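# Close the white door from inside so it latches

## Task

From the inside of the room, push or pull the white door shut until its latch catches and holds. Disturb nothing else, and finish with both grippers holding nothing. Release the door and back away afterwards. The robot must not topple or be left leaning, or the task fails. Once everything has settled, both arms (hands included) and the lift should touch nothing, and the base should not rest against any movable object such as a box, cart, lid, drawer or loose part.

## Robot and tools

ROBOT. A LinearBot: an omnidirectional wheeled base with a column about 1.7 m tall. A carriage rides the column (lift_m) and holds two identical six-joint arms, left and right, each ending in a two-finger gripper. Arm bases sit near 0.57 m + lift_m above the floor, and carriage parts hang about 0.15 m below them. A hand reaches roughly 0.78 m from its shoulder but only about 0.38 m below its arm base. Parked arm joints 1-6: 0, 0.05, 0.05, 1.45, 0, 0. Cameras: carriage_camera (fixed, facing forward, tilted about 20 degrees down), left_wrist_camera and right_wrist_camera (looking past the fingertips).

FRAMES. Base frame: origin on the floor below the base centre, x forward, y left, z up, metres. left_hand and right_hand readings are the midpoint between each hand's pads in this frame, with quat_wxyz giving orientation (hand z along the fingers, y the opening direction). Odometry frame: the base frame as it was at scene start; base_odometry counts wheel turns only (slip counts as motion), heading in rad, left positive, between -3.142 and 3.142. Hand readings tend to sit a little higher than the real hand, especially at long reach.

TOOL move. Optional keys: base, joints, speeds, min_time_s, cameras. An action needs base, joints, or both; with neither it just reports state and images.
- base: an object with exactly one key, a relative offset from where the base last measured itself: translate_m (metres, forward positive, -2 to 2), strafe_m (metres, left positive, -2 to 2) or rotate_rad (radians, counter-clockwise/left positive, -6.3 to 6.3).
- joints: one flat object for both arms and the lift, keyed by joint name; each value is an absolute target, not an offset. lift_m 0 to 1 m. For each side (left_/right_): joint1_rad -2.617 to 3.054 (yaw about vertical, 0 forward, positive left); joint2_rad 0 to 3.141 (shoulder: 0 upper arm back and level, 1.57 vertical, 3.14 forward and level); joint3_rad 0 to 3.141 (elbow, 0 folded, 3.14 straight); joint4_rad -1.57 to 1.57 (wrist pitch, positive lifts fingertips); joint5_rad -1.57 to 1.57 (wrist yaw, positive swings fingertips to the right, opposite sense to joint1); joint6_rad -2.094 to 2.094 (roll about the fingers, positive clockwise viewed from the forearm); gripper_m 0 to 0.093 m pad gap. Omitted joints keep their previous target.
- speeds: per-action caps; translate_m and strafe_m 0.02-0.5 m/s, rotate_rad 0.05-1.57 rad/s, lift_m 0.08-0.25 m/s (top of range is the default).
- min_time_s: 0.1 to 8 s, minimum duration for every arm and gripper motion in the action; gives straighter hand paths.
- cameras: list from carriage_camera, left_wrist_camera, right_wrist_camera, all; omitted or null means all, [] means none.
Unknown keys make a call invalid; out-of-range values get it refused, and after a refusal or a stop the remaining move, wait and finished_scene calls in the same reply are skipped. No action runs longer than 15 s; base drives give up after 14 s.

OTHER TOOLS. wait(seconds 0-10, cameras) lets the scene run without new commands. zoom_image(camera, region [x0,y0,x1,y1] pixels from top-left, at most 504x504) enlarges part of the latest image from a camera that was included. read_manual(section "licences") only returns licence text. finished_scene(scene = number of the current scene) ends the scene irreversibly.

RESULT LINES. "move" is "done" or the worst status. base_status and joint_status per motion: done (for the base: wheels turned the commanded amount, even if slipping), off_target (stopped short, may still push), contact_stop or time_out (target dropped, holding in place), not_followed (arm targets withheld by the self-collision check; may still be tried later), limit_stop_at_motor_heat. on_its_own lists uncommanded behaviour; "held at" is a target. joint_positions gives readings; motor_effort is percent of maximum, bracket = peak in the last action, positive toward larger joint values; drive_wheels sign is meaningless. Joint torques wrap at ±28 N m for joints 1-3. Motor temperatures list per arm; MOTOR HOT appears at 75 °C and at 100 °C the arm goes limp for 30-60 s (OVER-TEMPERATURE FAULT). A gripper shut on nothing reads 0.000-0.002; gripping reads slightly under the object width.

CAUTIONS. Base contact stops watch only wheels: arms can bend or press without the drive noticing, and arms have no contact stop at all, so a blocked arm keeps pushing and heats. If a drive gets stopped, backing about 0.2 m the way you came usually frees it. Never reverse under a table edge. The robot tips most easily with the carriage high, arms stretched or loaded, while pushing or pulling, or on sudden stops; only images reveal leaning. Keep the two arms from striking or squeezing each other. Park arms when heat warns; outstretched arms heat even empty. To release, command a gripper gap well above its reading. Avoid slamming the door, hard hits and shoves; before finishing, open the grippers, withdraw the arms and back the base off so nothing touches.

Each tool is called after ">>>" as a command line: name --argument value for each argument, lists and objects as JSON in quotes; but a table of rows of numbers goes row by row, as --pt "numbers of a row", without its own name.

## Session

>>> move

Scene clock: 0.00 s.
Joint torques (N m): no reading
Motor temperatures (°C): left_arm=[31 34 39 31 28 30 27] | right_arm=[32 35 36 31 30 29 31]
base_odometry: x=+0.000 y=+0.000 heading=+0.000
base_status: not commanded
joint_positions: lift_m=+0.300 left_joint1_rad=-0.003 left_joint2_rad=+0.052 left_joint3_rad=+0.038 left_joint4_rad=+1.430 left_joint5_rad=-0.033 left_joint6_rad=+0.031 left_gripper_m=+0.09396 right_joint1_rad=+0.000 right_joint2_rad=+0.035 right_joint3_rad=+0.040 right_joint4_rad=+1.434 right_joint5_rad=-0.028 right_joint6_rad=-0.032 right_gripper_m=+0.09396
joint_status: not commanded
motor_effort: lift_m=+18 drive_wheels=+1
left_hand: x=+0.2549 y=+0.3027 z=+1.3074 quat_wxyz=(+0.997, -0.015, +0.077, +0.015) (m; base frame)
right_hand: x=+0.2482 y=-0.2924 z=+1.3082 quat_wxyz=(+0.998, -0.015, +0.065, -0.015) (m; base frame)
pictures: carriage_camera, left_wrist_camera, right_wrist_camera
Images, in order (width x height): carriage_camera 672x504, left_wrist_camera 672x504, right_wrist_camera 672x504.

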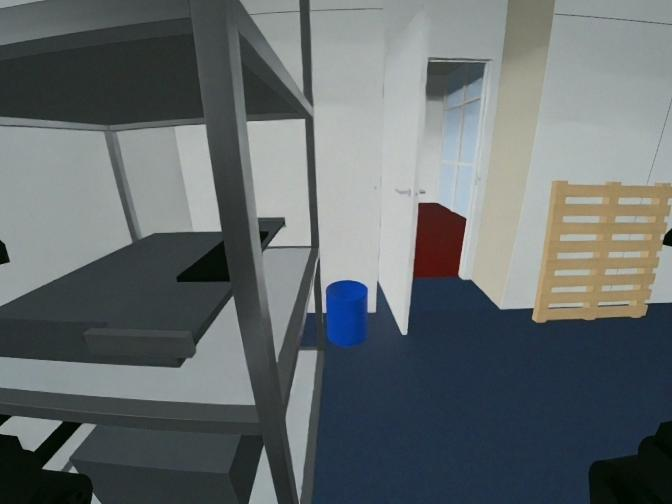

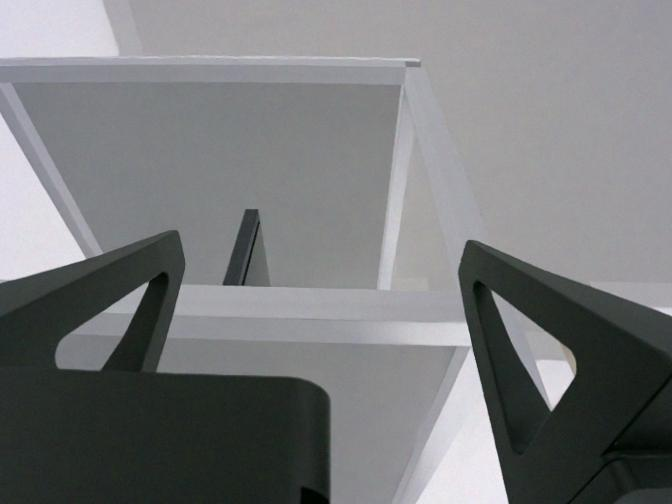

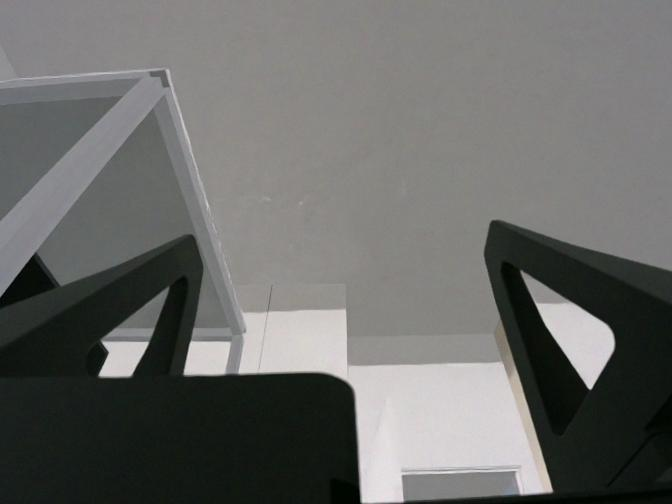

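>>> move --base '{"strafe_m": -0.78}' --cameras '["carriage_camera"]'

>>> move --base '{"translate_m": 0.8}' --cameras '["carriage_camera"]'

Scene clock: 33.47 s.
Joint torques (N m): left_arm=[-0.09 3.97 5.63 -0.09 0.11 0.09] | right_arm=[-0.32 3.96 5.97 -0.22 -0.06 -0.03]
Motor temperatures (°C): left_arm=[31 35 42 31 28 30 27] | right_arm=[32 36 37 31 30 29 31]
move: done
base_odometry: x=-0.001 y=-0.780 heading=-0.001
base_status: done
joint_positions: lift_m=+0.300 left_joint1_rad=-0.003 left_joint2_rad=+0.052 left_joint3_rad=+0.038 left_joint4_rad=+1.430 left_joint5_rad=-0.033 left_joint6_rad=+0.031 left_gripper_m=+0.09396 right_joint1_rad=+0.001 right_joint2_rad=+0.035 right_joint3_rad=+0.040 right_joint4_rad=+1.434 right_joint5_rad=-0.028 right_joint6_rad=-0.032 right_gripper_m=+0.09396
joint_status: not commanded
motor_effort: lift_m=+18(18) drive_wheels=-2(18)
left_hand: x=+0.2549 y=+0.3027 z=+1.3074 quat_wxyz=(+0.997, -0.015, +0.077, +0.015) (m; base frame)
right_hand: x=+0.2482 y=-0.2924 z=+1.3082 quat_wxyz=(+0.998, -0.015, +0.065, -0.015) (m; base frame)
pictures: carriage_camera
Images, in order (width x height): carriage_camera 672x504.

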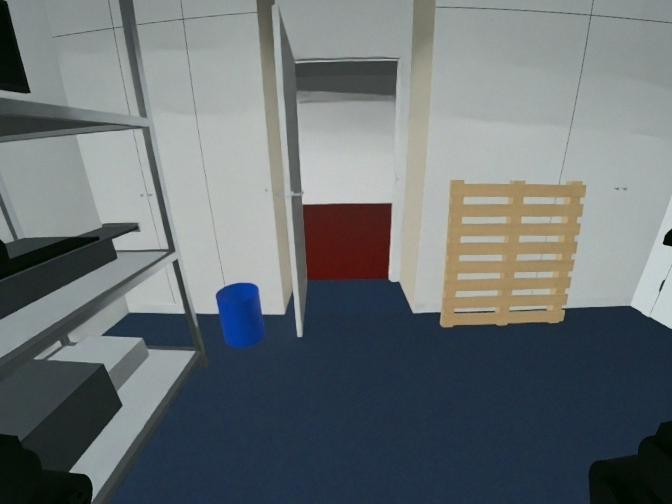

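Scene clock: 37.40 s.
Joint torques (N m): left_arm=[-0.24 3.89 5.48 -0.01 0.12 0.04] | right_arm=[-0.17 3.84 5.96 -0.15 -0.06 -0.03]
Motor temperatures (°C): left_arm=[31 35 42 31 28 30 27] | right_arm=[32 37 37 31 30 29 31]
move: done
base_odometry: x=+0.799 y=-0.781 heading=-0.001
base_status: done
joint_positions: lift_m=+0.300 left_joint1_rad=-0.003 left_joint2_rad=+0.052 left_joint3_rad=+0.038 left_joint4_rad=+1.430 left_joint5_rad=-0.033 left_joint6_rad=+0.031 left_gripper_m=+0.09396 right_joint1_rad=+0.001 right_joint2_rad=+0.035 right_joint3_rad=+0.040 right_joint4_rad=+1.433 right_joint5_rad=-0.028 right_joint6_rad=-0.032 right_gripper_m=+0.09396
joint_status: not commanded
motor_effort: lift_m=+18(18) drive_wheels=+3(15)
left_hand: x=+0.2551 y=+0.3027 z=+1.3074 quat_wxyz=(+0.997, -0.015, +0.077, +0.015) (m; base frame)
right_hand: x=+0.2486 y=-0.2924 z=+1.3082 quat_wxyz=(+0.998, -0.015, +0.066, -0.015) (m; base frame)
pictures: carriage_camera
Images, in order (width x height): carriage_camera 672x504.

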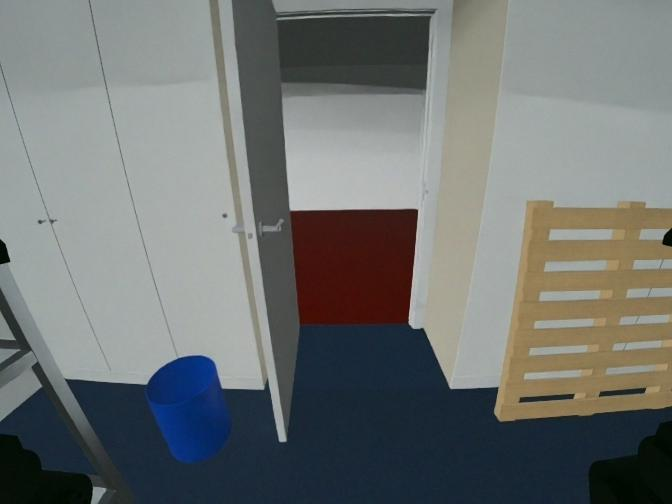

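>>> move --base '{"translate_m": 0.15}' --joints '{"lift_m":0.15,"left_joint1_rad":0.3,"left_joint2_rad":2.70,"left_joint3_rad":1.345,"left_joint4_rad":1.355,"left_joint5_rad":0.0,"left_joint6_rad":0.0,"left_gripper_m":0.0}' --min_time_s 3 --cameras '["carriage_camera","left_wrist_camera"]'

Scene clock: 64.97 s.
Joint torques (N m): left_arm=[0.27 -13.07 6.02 2 0.3 -0.08] | right_arm=[-0.18 3.84 5.94 -0.17 -0.05 -0.05]
Motor temperatures (°C): left_arm=[31 35 43 31 28 30 27] | right_arm=[32 37 37 30 30 29 31]
move: done
base_odometry: x=+0.949 y=-0.781 heading=-0.001
base_status: done
joint_positions: lift_m=+0.150 left_joint1_rad=+0.294 left_joint2_rad=+2.690 left_joint3_rad=+1.326 left_joint4_rad=+1.355 left_joint5_rad=-0.016 left_joint6_rad=+0.012 left_gripper_m=+0.00060 right_joint1_rad=+0.001 right_joint2_rad=+0.035 right_joint3_rad=+0.040 right_joint4_rad=+1.432 right_joint5_rad=-0.028 right_joint6_rad=-0.032 right_gripper_m=+0.09396
joint_status: all done
motor_effort: lift_m=+18(20) drive_wheels=-1(15)
left_hand: x=+0.8004 y=+0.4774 z=+0.7296 quat_wxyz=(+0.695, -0.105, +0.702, +0.113) (m; base frame)
right_hand: x=+0.2488 y=-0.2924 z=+1.1581 quat_wxyz=(+0.998, -0.015, +0.067, -0.015) (m; base frame)
pictures: carriage_camera, left_wrist_camera
Images, in order (width x height): carriage_camera 672x504, left_wrist_camera 672x504.

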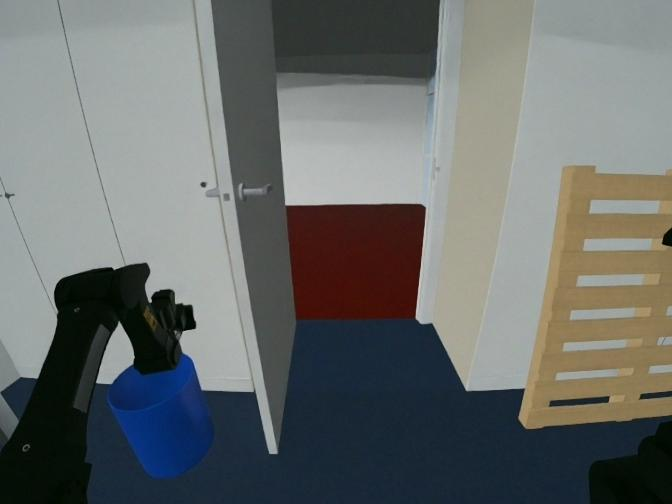

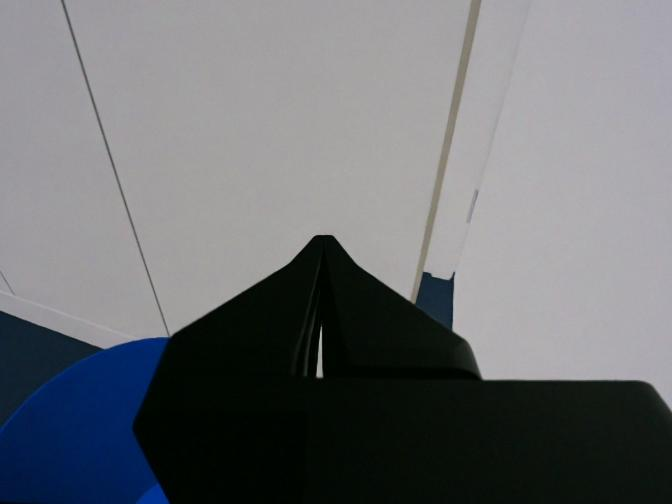

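>>> move --base '{"translate_m": 0.22}' --speeds '{"translate_m":0.25}' --cameras '["carriage_camera","left_wrist_camera"]'

>>> move --base '{"strafe_m": -0.25}' --speeds '{"strafe_m":0.2}' --cameras '["carriage_camera"]'

Scene clock: 74.23 s.
Joint torques (N m): left_arm=[0.39 -13.03 6.02 1.95 0.26 -0.1] | right_arm=[-0.05 3.85 5.91 -0.16 -0.06 -0.05]
Motor temperatures (°C): left_arm=[31 39 42 33 28 30 27] | right_arm=[32 37 37 30 30 29 31]
move: done
base_odometry: x=+1.169 y=-0.782 heading=-0.002
base_status: done
joint_positions: lift_m=+0.150 left_joint1_rad=+0.295 left_joint2_rad=+2.690 left_joint3_rad=+1.326 left_joint4_rad=+1.355 left_joint5_rad=-0.014 left_joint6_rad=+0.012 left_gripper_m=+0.00060 right_joint1_rad=+0.001 right_joint2_rad=+0.035 right_joint3_rad=+0.040 right_joint4_rad=+1.431 right_joint5_rad=-0.028 right_joint6_rad=-0.032 right_gripper_m=+0.09396
joint_status: not commanded
motor_effort: lift_m=+18(19) drive_wheels=-2(13)
left_hand: x=+0.8003 y=+0.4777 z=+0.7295 quat_wxyz=(+0.695, -0.105, +0.703, +0.113) (m; base frame)
right_hand: x=+0.2489 y=-0.2924 z=+1.1581 quat_wxyz=(+0.998, -0.015, +0.067, -0.015) (m; base frame)
pictures: carriage_camera, left_wrist_camera
Images, in order (width x height): carriage_camera 672x504, left_wrist_camera 672x504.

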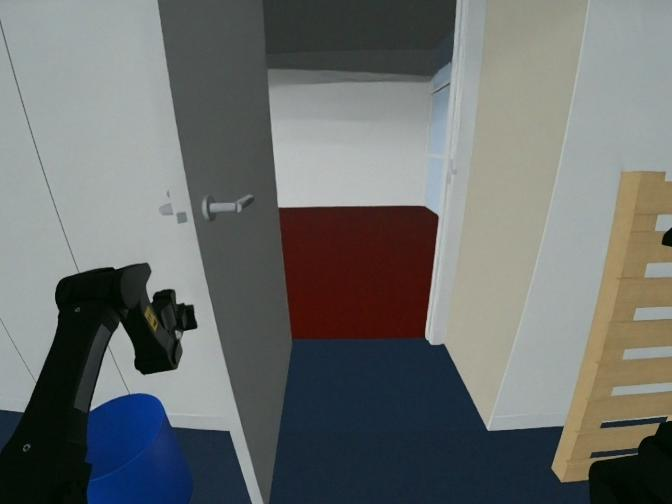

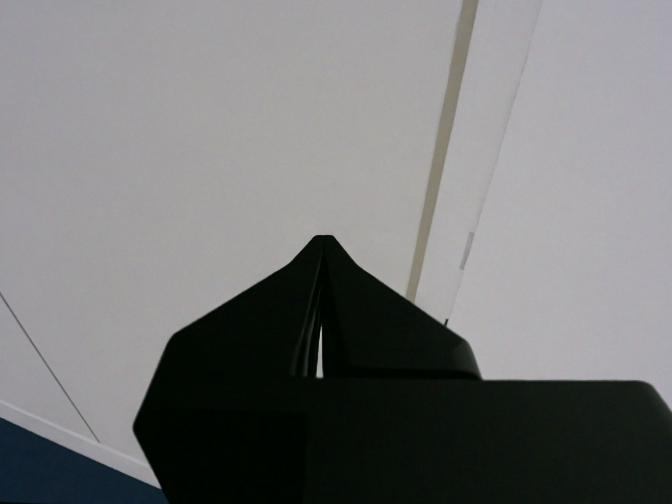

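Scene clock: 76.57 s.
Joint torques (N m): left_arm=[-0.08 -13.04 5.56 1.94 0.18 -0.11] | right_arm=[-0.18 3.85 6.04 -0.16 -0.05 -0.04]
Motor temperatures (°C): left_arm=[31 40 42 33 28 30 27] | right_arm=[32 37 37 30 30 29 31]
move: done
base_odometry: x=+1.169 y=-1.032 heading=-0.002
base_status: done
joint_positions: lift_m=+0.150 left_joint1_rad=+0.300 left_joint2_rad=+2.690 left_joint3_rad=+1.329 left_joint4_rad=+1.354 left_joint5_rad=-0.006 left_joint6_rad=+0.011 left_gripper_m=+0.00059 right_joint1_rad=+0.001 right_joint2_rad=+0.035 right_joint3_rad=+0.040 right_joint4_rad=+1.431 right_joint5_rad=-0.028 right_joint6_rad=-0.032 right_gripper_m=+0.09396
joint_status: not commanded
motor_effort: lift_m=+18(19) drive_wheels=+1(11)
left_hand: x=+0.8006 y=+0.4793 z=+0.7305 quat_wxyz=(+0.696, -0.104, +0.702, +0.111) (m; base frame)
right_hand: x=+0.2489 y=-0.2924 z=+1.1581 quat_wxyz=(+0.998, -0.015, +0.067, -0.015) (m; base frame)
pictures: carriage_camera
Images, in order (width x height): carriage_camera 672x504.

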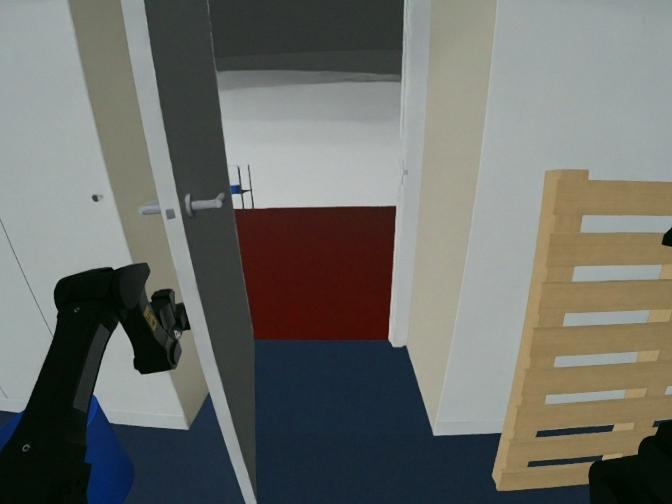

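>>> move --base '{"strafe_m": -0.3}' --speeds '{"strafe_m":0.2}' --cameras '["carriage_camera"]'

Scene clock: 82.83 s.
Joint torques (N m): left_arm=[-0.27 -13.24 5.78 2.02 0.28 -0.05] | right_arm=[-0.34 3.88 5.96 -0.17 -0.07 -0.05]
Motor temperatures (°C): left_arm=[31 42 42 34 28 30 27] | right_arm=[31 37 37 30 30 29 31]
move: done
base_odometry: x=+1.169 y=-1.332 heading=-0.001
base_status: done
joint_positions: lift_m=+0.150 left_joint1_rad=+0.301 left_joint2_rad=+2.690 left_joint3_rad=+1.329 left_joint4_rad=+1.353 left_joint5_rad=-0.014 left_joint6_rad=+0.008 left_gripper_m=+0.00059 right_joint1_rad=+0.001 right_joint2_rad=+0.035 right_joint3_rad=+0.040 right_joint4_rad=+1.431 right_joint5_rad=-0.028 right_joint6_rad=-0.032 right_gripper_m=+0.09396
joint_status: not commanded
motor_effort: lift_m=+18(19) drive_wheels=+0(12)
left_hand: x=+0.8000 y=+0.4813 z=+0.7303 quat_wxyz=(+0.695, -0.108, +0.702, +0.114) (m; base frame)
right_hand: x=+0.2489 y=-0.2924 z=+1.1581 quat_wxyz=(+0.998, -0.015, +0.067, -0.015) (m; base frame)
pictures: carriage_camera
Images, in order (width x height): carriage_camera 672x504.

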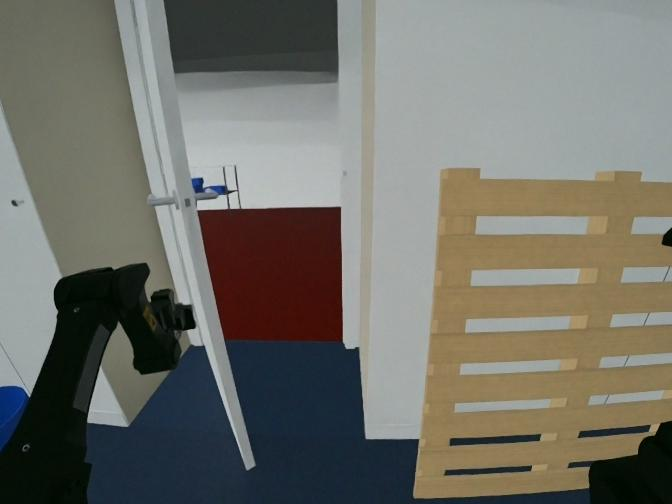

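>>> move --joints '{"left_joint1_rad":-0.4}' --min_time_s 3 --cameras '["carriage_camera"]'

Scene clock: 91.03 s.
Joint torques (N m): left_arm=[-0.54 -13.03 5.75 1.99 0.25 0.01] | right_arm=[-0.17 3.84 6.01 -0.16 -0.06 -0.05]
Motor temperatures (°C): left_arm=[31 44 43 35 28 30 27] | right_arm=[31 37 37 30 30 29 31]
move: done
base_odometry: x=+1.169 y=-1.332 heading=-0.001
base_status: not commanded
joint_positions: lift_m=+0.150 left_joint1_rad=-0.395 left_joint2_rad=+2.690 left_joint3_rad=+1.329 left_joint4_rad=+1.353 left_joint5_rad=-0.014 left_joint6_rad=+0.004 left_gripper_m=+0.00059 right_joint1_rad=+0.001 right_joint2_rad=+0.035 right_joint3_rad=+0.040 right_joint4_rad=+1.431 right_joint5_rad=-0.028 right_joint6_rad=-0.032 right_gripper_m=+0.09396
joint_status: all done
motor_effort: lift_m=+18(19) drive_wheels=+2(4)
left_hand: x=+0.7819 y=+0.0631 z=+0.7303 quat_wxyz=(+0.692, +0.136, +0.697, -0.132) (m; base frame)
right_hand: x=+0.2489 y=-0.2924 z=+1.1581 quat_wxyz=(+0.998, -0.015, +0.067, -0.015) (m; base frame)
pictures: carriage_camera
Images, in order (width x height): carriage_camera 672x504.

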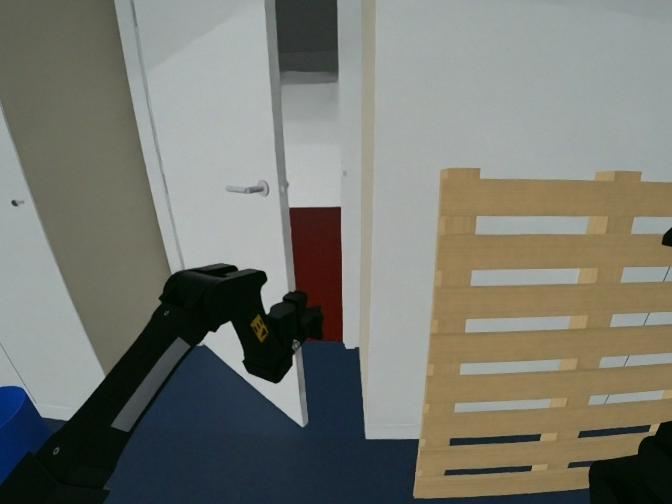

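>>> move --base '{"strafe_m": 0.36}' --cameras '[]'

>>> move --joints '{"right_joint1_rad":0.2,"right_joint2_rad":2.70,"right_joint3_rad":1.345,"right_joint4_rad":1.355,"right_joint5_rad":0.0,"right_joint6_rad":0.0,"right_gripper_m":0.0,"left_joint1_rad":0,"left_joint2_rad":0.05,"left_joint3_rad":0.05,"left_joint4_rad":1.45}' --min_time_s 3 --cameras '["carriage_camera","right_wrist_camera"]'

Scene clock: 107.67 s.
Joint torques (N m): left_arm=[-0.47 -12.98 5.81 1.96 0.26 0] | right_arm=[0.02 3.84 6 -0.15 -0.05 -0.05]
Motor temperatures (°C): left_arm=[31 47 43 36 28 30 28] | right_arm=[31 37 37 30 30 29 31]
move: done
base_odometry: x=+1.170 y=-0.972 heading=-0.002
base_status: done
joint_positions: lift_m=+0.150 left_joint1_rad=-0.397 left_joint2_rad=+2.690 left_joint3_rad=+1.329 left_joint4_rad=+1.353 left_joint5_rad=-0.013 left_joint6_rad=+0.004 left_gripper_m=+0.00059 right_joint1_rad=+0.000 right_joint2_rad=+0.035 right_joint3_rad=+0.040 right_joint4_rad=+1.431 right_joint5_rad=-0.028 right_joint6_rad=-0.032 right_gripper_m=+0.09396
joint_status: not commanded
motor_effort: lift_m=+18(19) drive_wheels=+0(12)
left_hand: x=+0.7816 y=+0.0623 z=+0.7302 quat_wxyz=(+0.692, +0.137, +0.697, -0.133) (m; base frame)
right_hand: x=+0.2490 y=-0.2924 z=+1.1581 quat_wxyz=(+0.998, -0.015, +0.067, -0.015) (m; base frame)
pictures: none
No camera images: "cameras" was empty.

Scene clock: 110.97 s.
Joint torques (N m): left_arm=[0.28 3.04 4.56 0.04 0.27 0.04] | right_arm=[0.59 -11.58 6.5 2.21 0.05 0.06]
Motor temperatures (°C): left_arm=[31 46 43 36 28 30 28] | right_arm=[31 37 38 30 30 29 31]
move: done
base_odometry: x=+1.170 y=-0.972 heading=-0.002
base_status: not commanded
joint_positions: lift_m=+0.150 left_joint1_rad=-0.006 left_joint2_rad=+0.057 left_joint3_rad=+0.057 left_joint4_rad=+1.437 left_joint5_rad=-0.013 left_joint6_rad=+0.004 left_gripper_m=+0.00059 right_joint1_rad=+0.192 right_joint2_rad=+2.685 right_joint3_rad=+1.326 right_joint4_rad=+1.356 right_joint5_rad=-0.013 right_joint6_rad=-0.009 right_gripper_m=+0.00010
joint_status: all done
motor_effort: lift_m=+18(19) drive_wheels=+3(4)
left_hand: x=+0.2495 y=+0.2991 z=+1.1627 quat_wxyz=(+0.998, -0.006, +0.067, -0.001) (m; base frame)
right_hand: x=+0.8165 y=-0.1777 z=+0.7330 quat_wxyz=(+0.703, -0.076, +0.704, +0.069) (m; base frame)
pictures: carriage_camera, right_wrist_camera
Images, in order (width x height): carriage_camera 672x504, right_wrist_camera 672x504.

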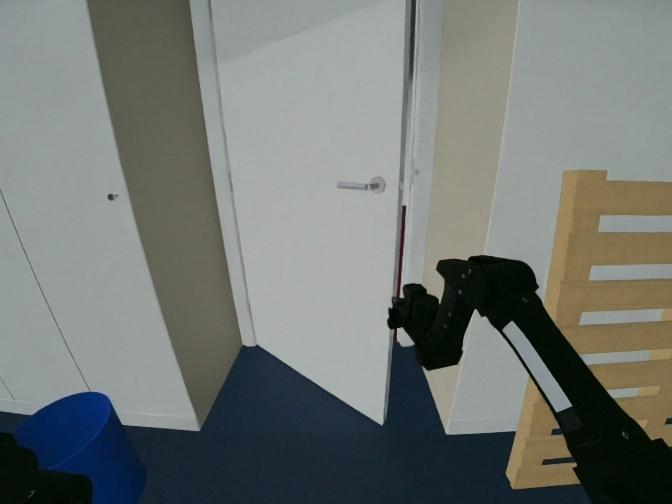

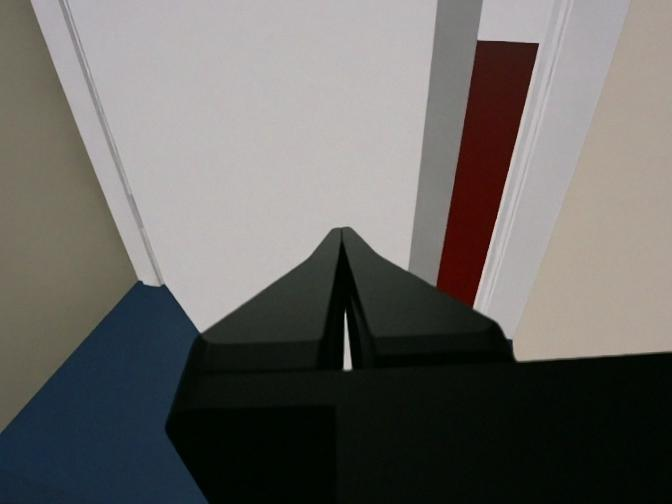

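>>> move --base '{"strafe_m": 0.05}' --cameras '[]'

>>> move --base '{"translate_m": 0.55}' --speeds '{"translate_m":0.15}' --cameras '["carriage_camera","right_wrist_camera"]'

Scene clock: 119.37 s.
Joint torques (N m): left_arm=[0.31 3.06 4.45 0.04 0.24 0.01] | right_arm=[0.12 -11.52 6.49 2.21 0.01 0.04]
Motor temperatures (°C): left_arm=[31 44 42 35 28 30 28] | right_arm=[31 39 38 33 30 29 31]
move: done
base_odometry: x=+1.170 y=-0.922 heading=-0.002
base_status: done
joint_positions: lift_m=+0.150 left_joint1_rad=-0.005 left_joint2_rad=+0.057 left_joint3_rad=+0.057 left_joint4_rad=+1.438 left_joint5_rad=-0.012 left_joint6_rad=+0.004 left_gripper_m=+0.00059 right_joint1_rad=+0.199 right_joint2_rad=+2.685 right_joint3_rad=+1.326 right_joint4_rad=+1.356 right_joint5_rad=-0.009 right_joint6_rad=-0.008 right_gripper_m=+0.00010
joint_status: not commanded
motor_effort: lift_m=+19(19) drive_wheels=+1(13)
left_hand: x=+0.2494 y=+0.2990 z=+1.1628 quat_wxyz=(+0.998, -0.006, +0.067, +0.000) (m; base frame)
right_hand: x=+0.8159 y=-0.1747 z=+0.7330 quat_wxyz=(+0.703, -0.076, +0.704, +0.071) (m; base frame)
pictures: none
No camera images: "cameras" was empty.

Scene clock: 123.93 s.
Joint torques (N m): left_arm=[0.28 3.03 4.51 -0.02 0.24 0] | right_arm=[-0.39 -11.63 6.46 2.2 0.02 0.03]
Motor temperatures (°C): left_arm=[31 43 42 34 28 30 28] | right_arm=[31 40 38 34 30 29 31]
move: done
base_odometry: x=+1.720 y=-0.922 heading=-0.001
base_status: done
joint_positions: lift_m=+0.150 left_joint1_rad=-0.005 left_joint2_rad=+0.057 left_joint3_rad=+0.057 left_joint4_rad=+1.441 left_joint5_rad=-0.012 left_joint6_rad=+0.004 left_gripper_m=+0.00059 right_joint1_rad=+0.204 right_joint2_rad=+2.685 right_joint3_rad=+1.326 right_joint4_rad=+1.356 right_joint5_rad=-0.012 right_joint6_rad=-0.007 right_gripper_m=+0.00009
joint_status: not commanded
motor_effort: lift_m=+18(18) drive_wheels=-1(15)
left_hand: x=+0.2487 y=+0.2990 z=+1.1629 quat_wxyz=(+0.998, -0.006, +0.065, +0.000) (m; base frame)
right_hand: x=+0.8150 y=-0.1708 z=+0.7327 quat_wxyz=(+0.702, -0.079, +0.704, +0.074) (m; base frame)
pictures: carriage_camera, right_wrist_camera
Images, in order (width x height): carriage_camera 672x504, right_wrist_camera 672x504.

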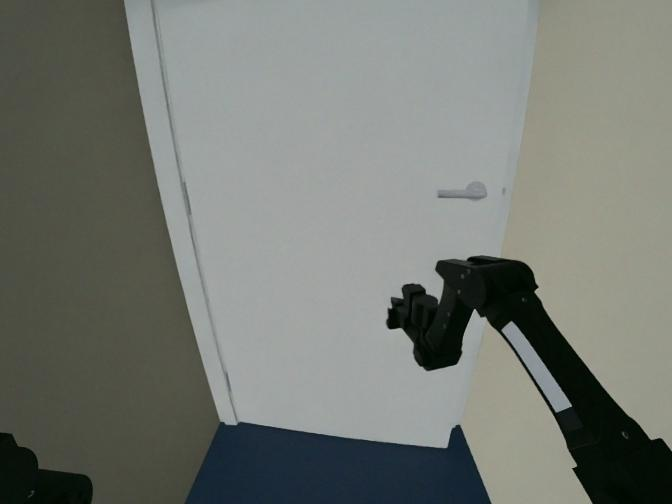

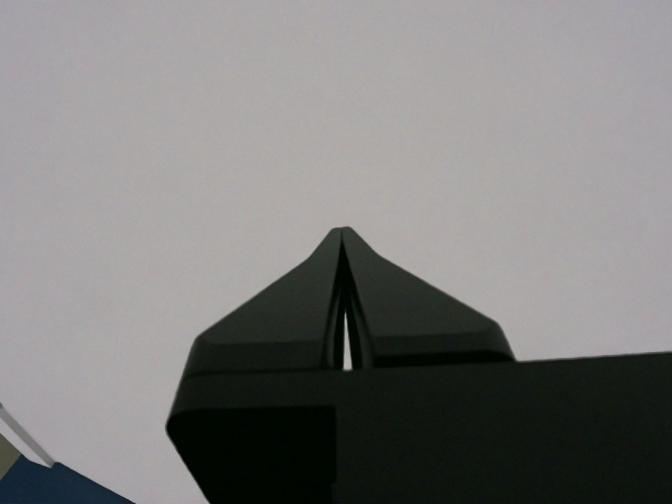

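>>> move --joints '{"right_joint1_rad":0.0}' --base '{"translate_m": -0.02}' --min_time_s 1 --cameras '[]'

>>> move --base '{"translate_m": 0.17}' --speeds '{"translate_m":0.08}' --cameras '["carriage_camera"]'

Scene clock: 133.27 s.
Joint torques (N m): left_arm=[0.32 3.07 4.49 -0.05 0.28 0] | right_arm=[-0.66 -11.58 6.34 2.19 0.01 0.03]
Motor temperatures (°C): left_arm=[31 41 42 34 28 30 28] | right_arm=[31 42 39 35 30 29 31]
move: done
base_odometry: x=+1.700 y=-0.922 heading=-0.001
base_status: done
joint_positions: lift_m=+0.150 left_joint1_rad=-0.005 left_joint2_rad=+0.057 left_joint3_rad=+0.057 left_joint4_rad=+1.444 left_joint5_rad=-0.012 left_joint6_rad=+0.004 left_gripper_m=+0.00059 right_joint1_rad=+0.005 right_joint2_rad=+2.685 right_joint3_rad=+1.328 right_joint4_rad=+1.356 right_joint5_rad=-0.008 right_joint6_rad=-0.007 right_gripper_m=+0.00009
joint_status: all done
motor_effort: lift_m=+18(18) drive_wheels=+3(8)
left_hand: x=+0.2480 y=+0.2990 z=+1.1630 quat_wxyz=(+0.998, -0.006, +0.064, +0.000) (m; base frame)
right_hand: x=+0.8284 y=-0.2928 z=+0.7331 quat_wxyz=(+0.706, -0.007, +0.708, +0.002) (m; base frame)
pictures: none
No camera images: "cameras" was empty.

Scene clock: 136.00 s.
Joint torques (N m): left_arm=[0.21 3.15 4.71 -0.06 0.23 0.02] | right_arm=[-0.49 -14.83 23.92 0.1 0.35 0.03]
Motor temperatures (°C): left_arm=[31 41 42 33 28 30 28] | right_arm=[31 43 39 35 30 29 31]
move: done
base_odometry: x=+1.869 y=-0.922 heading=-0.002
base_status: done
joint_positions: lift_m=+0.150 left_joint1_rad=-0.005 left_joint2_rad=+0.057 left_joint3_rad=+0.056 left_joint4_rad=+1.447 left_joint5_rad=-0.011 left_joint6_rad=+0.004 left_gripper_m=+0.00059 right_joint1_rad=+0.005 right_joint2_rad=+2.737 right_joint3_rad=+1.128 right_joint4_rad=+1.552 right_joint5_rad=-0.044 right_joint6_rad=-0.007 right_gripper_m=+0.00008
joint_status: not commanded
motor_effort: lift_m=+16(18) drive_wheels=+22(27)
left_hand: x=+0.2473 y=+0.2989 z=+1.1633 quat_wxyz=(+0.998, -0.005, +0.063, +0.000) (m; base frame)
right_hand: x=+0.7736 y=-0.2869 z=+0.6873 quat_wxyz=(+0.687, -0.019, +0.727, +0.015) (m; base frame)
pictures: carriage_camera
Images, in order (width x height): carriage_camera 672x504.

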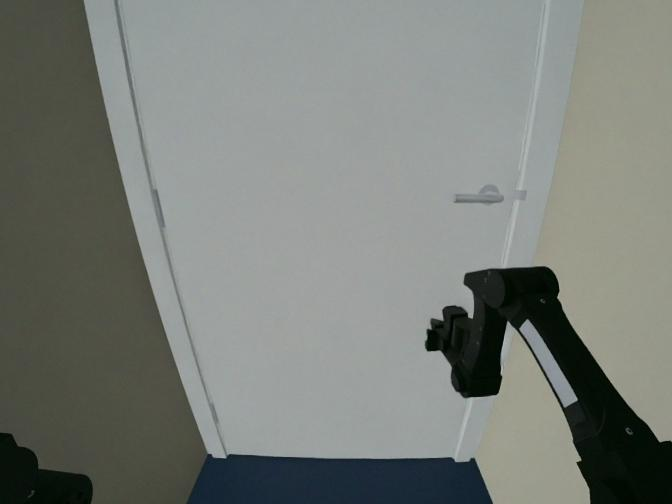

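>>> zoom_image --camera "carriage_camera" --region '[430, 100, 600, 260]'

>>> move --base '{"translate_m": 0.05}' --speeds '{"translate_m":0.08}' --cameras '["carriage_camera"]'

>>> zoom_image --camera "carriage_camera" --region '[430, 100, 600, 260]'

Scaled by 2.965 from the camera's 672x504 image, which has a finer 960x720 frame.

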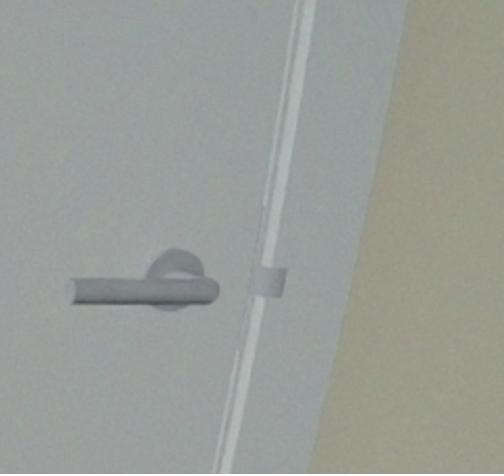

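Scene clock: 141.50 s.
Joint torques (N m): left_arm=[0.34 3.18 4.59 -0.08 0.22 0.01] | right_arm=[-2.14 -19.36 20.4 5.72 1.61 0.03]
Motor temperatures (°C): left_arm=[31 40 42 33 28 30 28] | right_arm=[31 47 43 36 30 29 31]
move: done
base_odometry: x=+1.919 y=-0.923 heading=-0.002
base_status: done
joint_positions: lift_m=+0.150 left_joint1_rad=-0.005 left_joint2_rad=+0.057 left_joint3_rad=+0.056 left_joint4_rad=+1.448 left_joint5_rad=-0.011 left_joint6_rad=+0.004 left_gripper_m=+0.00059 right_joint1_rad=+0.022 right_joint2_rad=+2.791 right_joint3_rad=+1.161 right_joint4_rad=+1.015 right_joint5_rad=-0.188 right_joint6_rad=-0.007 right_gripper_m=+0.00006
joint_status: not commanded
motor_effort: lift_m=+16(17) drive_wheels=+8(32)
left_hand: x=+0.2472 y=+0.2989 z=+1.1630 quat_wxyz=(+0.998, -0.005, +0.062, +0.000) (m; base frame)
right_hand: x=+0.7258 y=-0.2537 z=+0.5467 quat_wxyz=(+0.457, -0.056, +0.883, +0.087) (m; base frame)
pictures: carriage_camera
Images, in order (width x height): carriage_camera 672x504.

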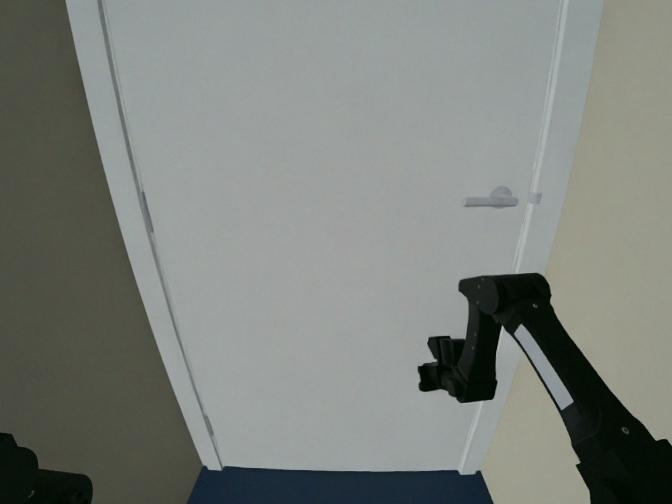

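Scaled by 2.965 from the camera's 672x504 image, which has a finer 960x720 frame.

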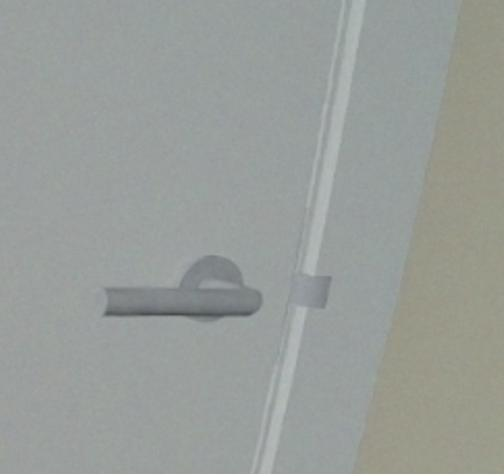

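>>> move --base '{"translate_m": -0.2}' --speeds '{"translate_m":0.15}' --cameras '["carriage_camera"]'

>>> zoom_image --camera "carriage_camera" --region '[400, 100, 570, 260]'

>>> zoom_image --camera "carriage_camera" --region '[380, 300, 550, 460]'

Scene clock: 154.10 s.
Joint torques (N m): left_arm=[0.18 3.06 4.7 -0.14 0.22 -0.01] | right_arm=[-0.54 -15.32 5.39 2.35 0.04 0.05]
Motor temperatures (°C): left_arm=[31 39 42 33 28 30 28] | right_arm=[31 54 48 47 31 29 31]
move: done
base_odometry: x=+1.719 y=-0.922 heading=-0.002
base_status: done
joint_positions: lift_m=+0.150 left_joint1_rad=-0.005 left_joint2_rad=+0.057 left_joint3_rad=+0.056 left_joint4_rad=+1.448 left_joint5_rad=-0.011 left_joint6_rad=+0.004 left_gripper_m=+0.00059 right_joint1_rad=+0.005 right_joint2_rad=+2.728 right_joint3_rad=+1.336 right_joint4_rad=+1.345 right_joint5_rad=-0.013 right_joint6_rad=-0.007 right_gripper_m=+0.00006
joint_status: not commanded
motor_effort: lift_m=+17(18) drive_wheels=-1(9)
left_hand: x=+0.2472 y=+0.2989 z=+1.1629 quat_wxyz=(+0.998, -0.005, +0.062, +0.000) (m; base frame)
right_hand: x=+0.8251 y=-0.2918 z=+0.7083 quat_wxyz=(+0.690, -0.009, +0.724, +0.004) (m; base frame)
pictures: carriage_camera
Images, in order (width x height): carriage_camera 672x504.

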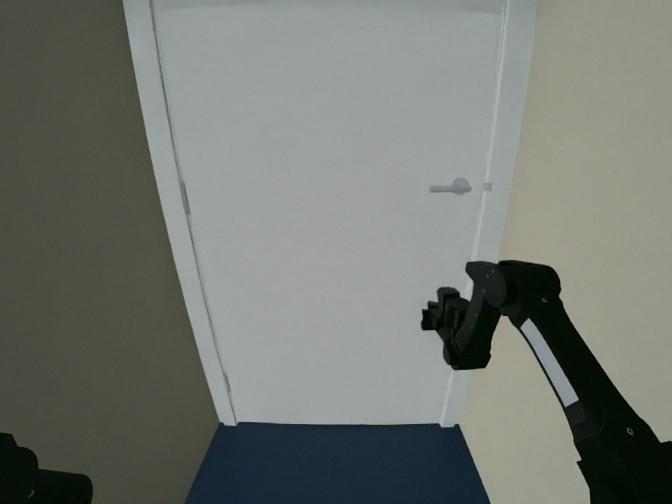

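Scaled by 2.965 from the camera's 672x504 image, which has a finer 960x720 frame.

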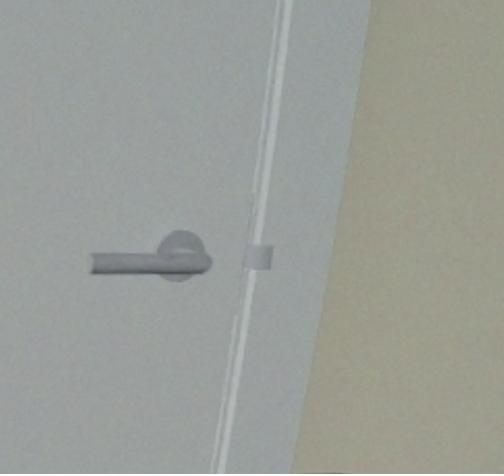

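Scaled by 2.965 from the camera's 672x504 image, which has a finer 960x720 frame.

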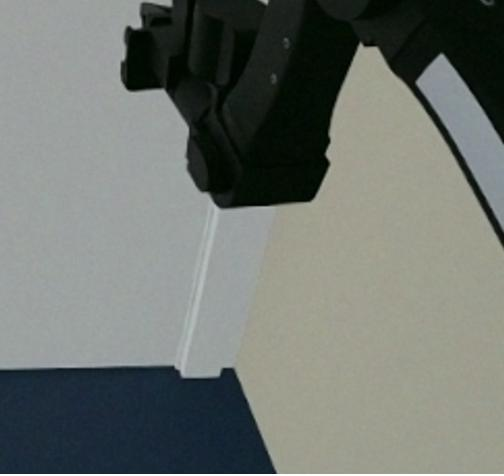

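>>> move --base '{"translate_m": -0.3}' --cameras '[]'

>>> finished_scene --scene 1

Scene clock: 161.53 s.
Joint torques (N m): left_arm=[0.18 3.07 4.66 -0.07 0.21 0.01] | right_arm=[-0.53 -15.42 5.44 2.31 0.05 0.03]
Motor temperatures (°C): left_arm=[31 38 42 33 28 30 28] | right_arm=[31 58 46 45 31 29 31]
move: done
base_odometry: x=+1.419 y=-0.921 heading=-0.002
base_status: done
joint_positions: lift_m=+0.150 left_joint1_rad=-0.005 left_joint2_rad=+0.057 left_joint3_rad=+0.056 left_joint4_rad=+1.449 left_joint5_rad=-0.011 left_joint6_rad=+0.004 left_gripper_m=+0.00059 right_joint1_rad=+0.005 right_joint2_rad=+2.728 right_joint3_rad=+1.336 right_joint4_rad=+1.347 right_joint5_rad=-0.013 right_joint6_rad=-0.007 right_gripper_m=+0.00006
joint_status: not commanded
motor_effort: lift_m=+17(18) drive_wheels=+1(12)
left_hand: x=+0.2471 y=+0.2989 z=+1.1629 quat_wxyz=(+0.998, -0.005, +0.062, +0.000) (m; base frame)
right_hand: x=+0.8251 y=-0.2918 z=+0.7089 quat_wxyz=(+0.691, -0.009, +0.723, +0.004) (m; base frame)
pictures: none
No camera images: "cameras" was empty.

The scene is finished: the task was done.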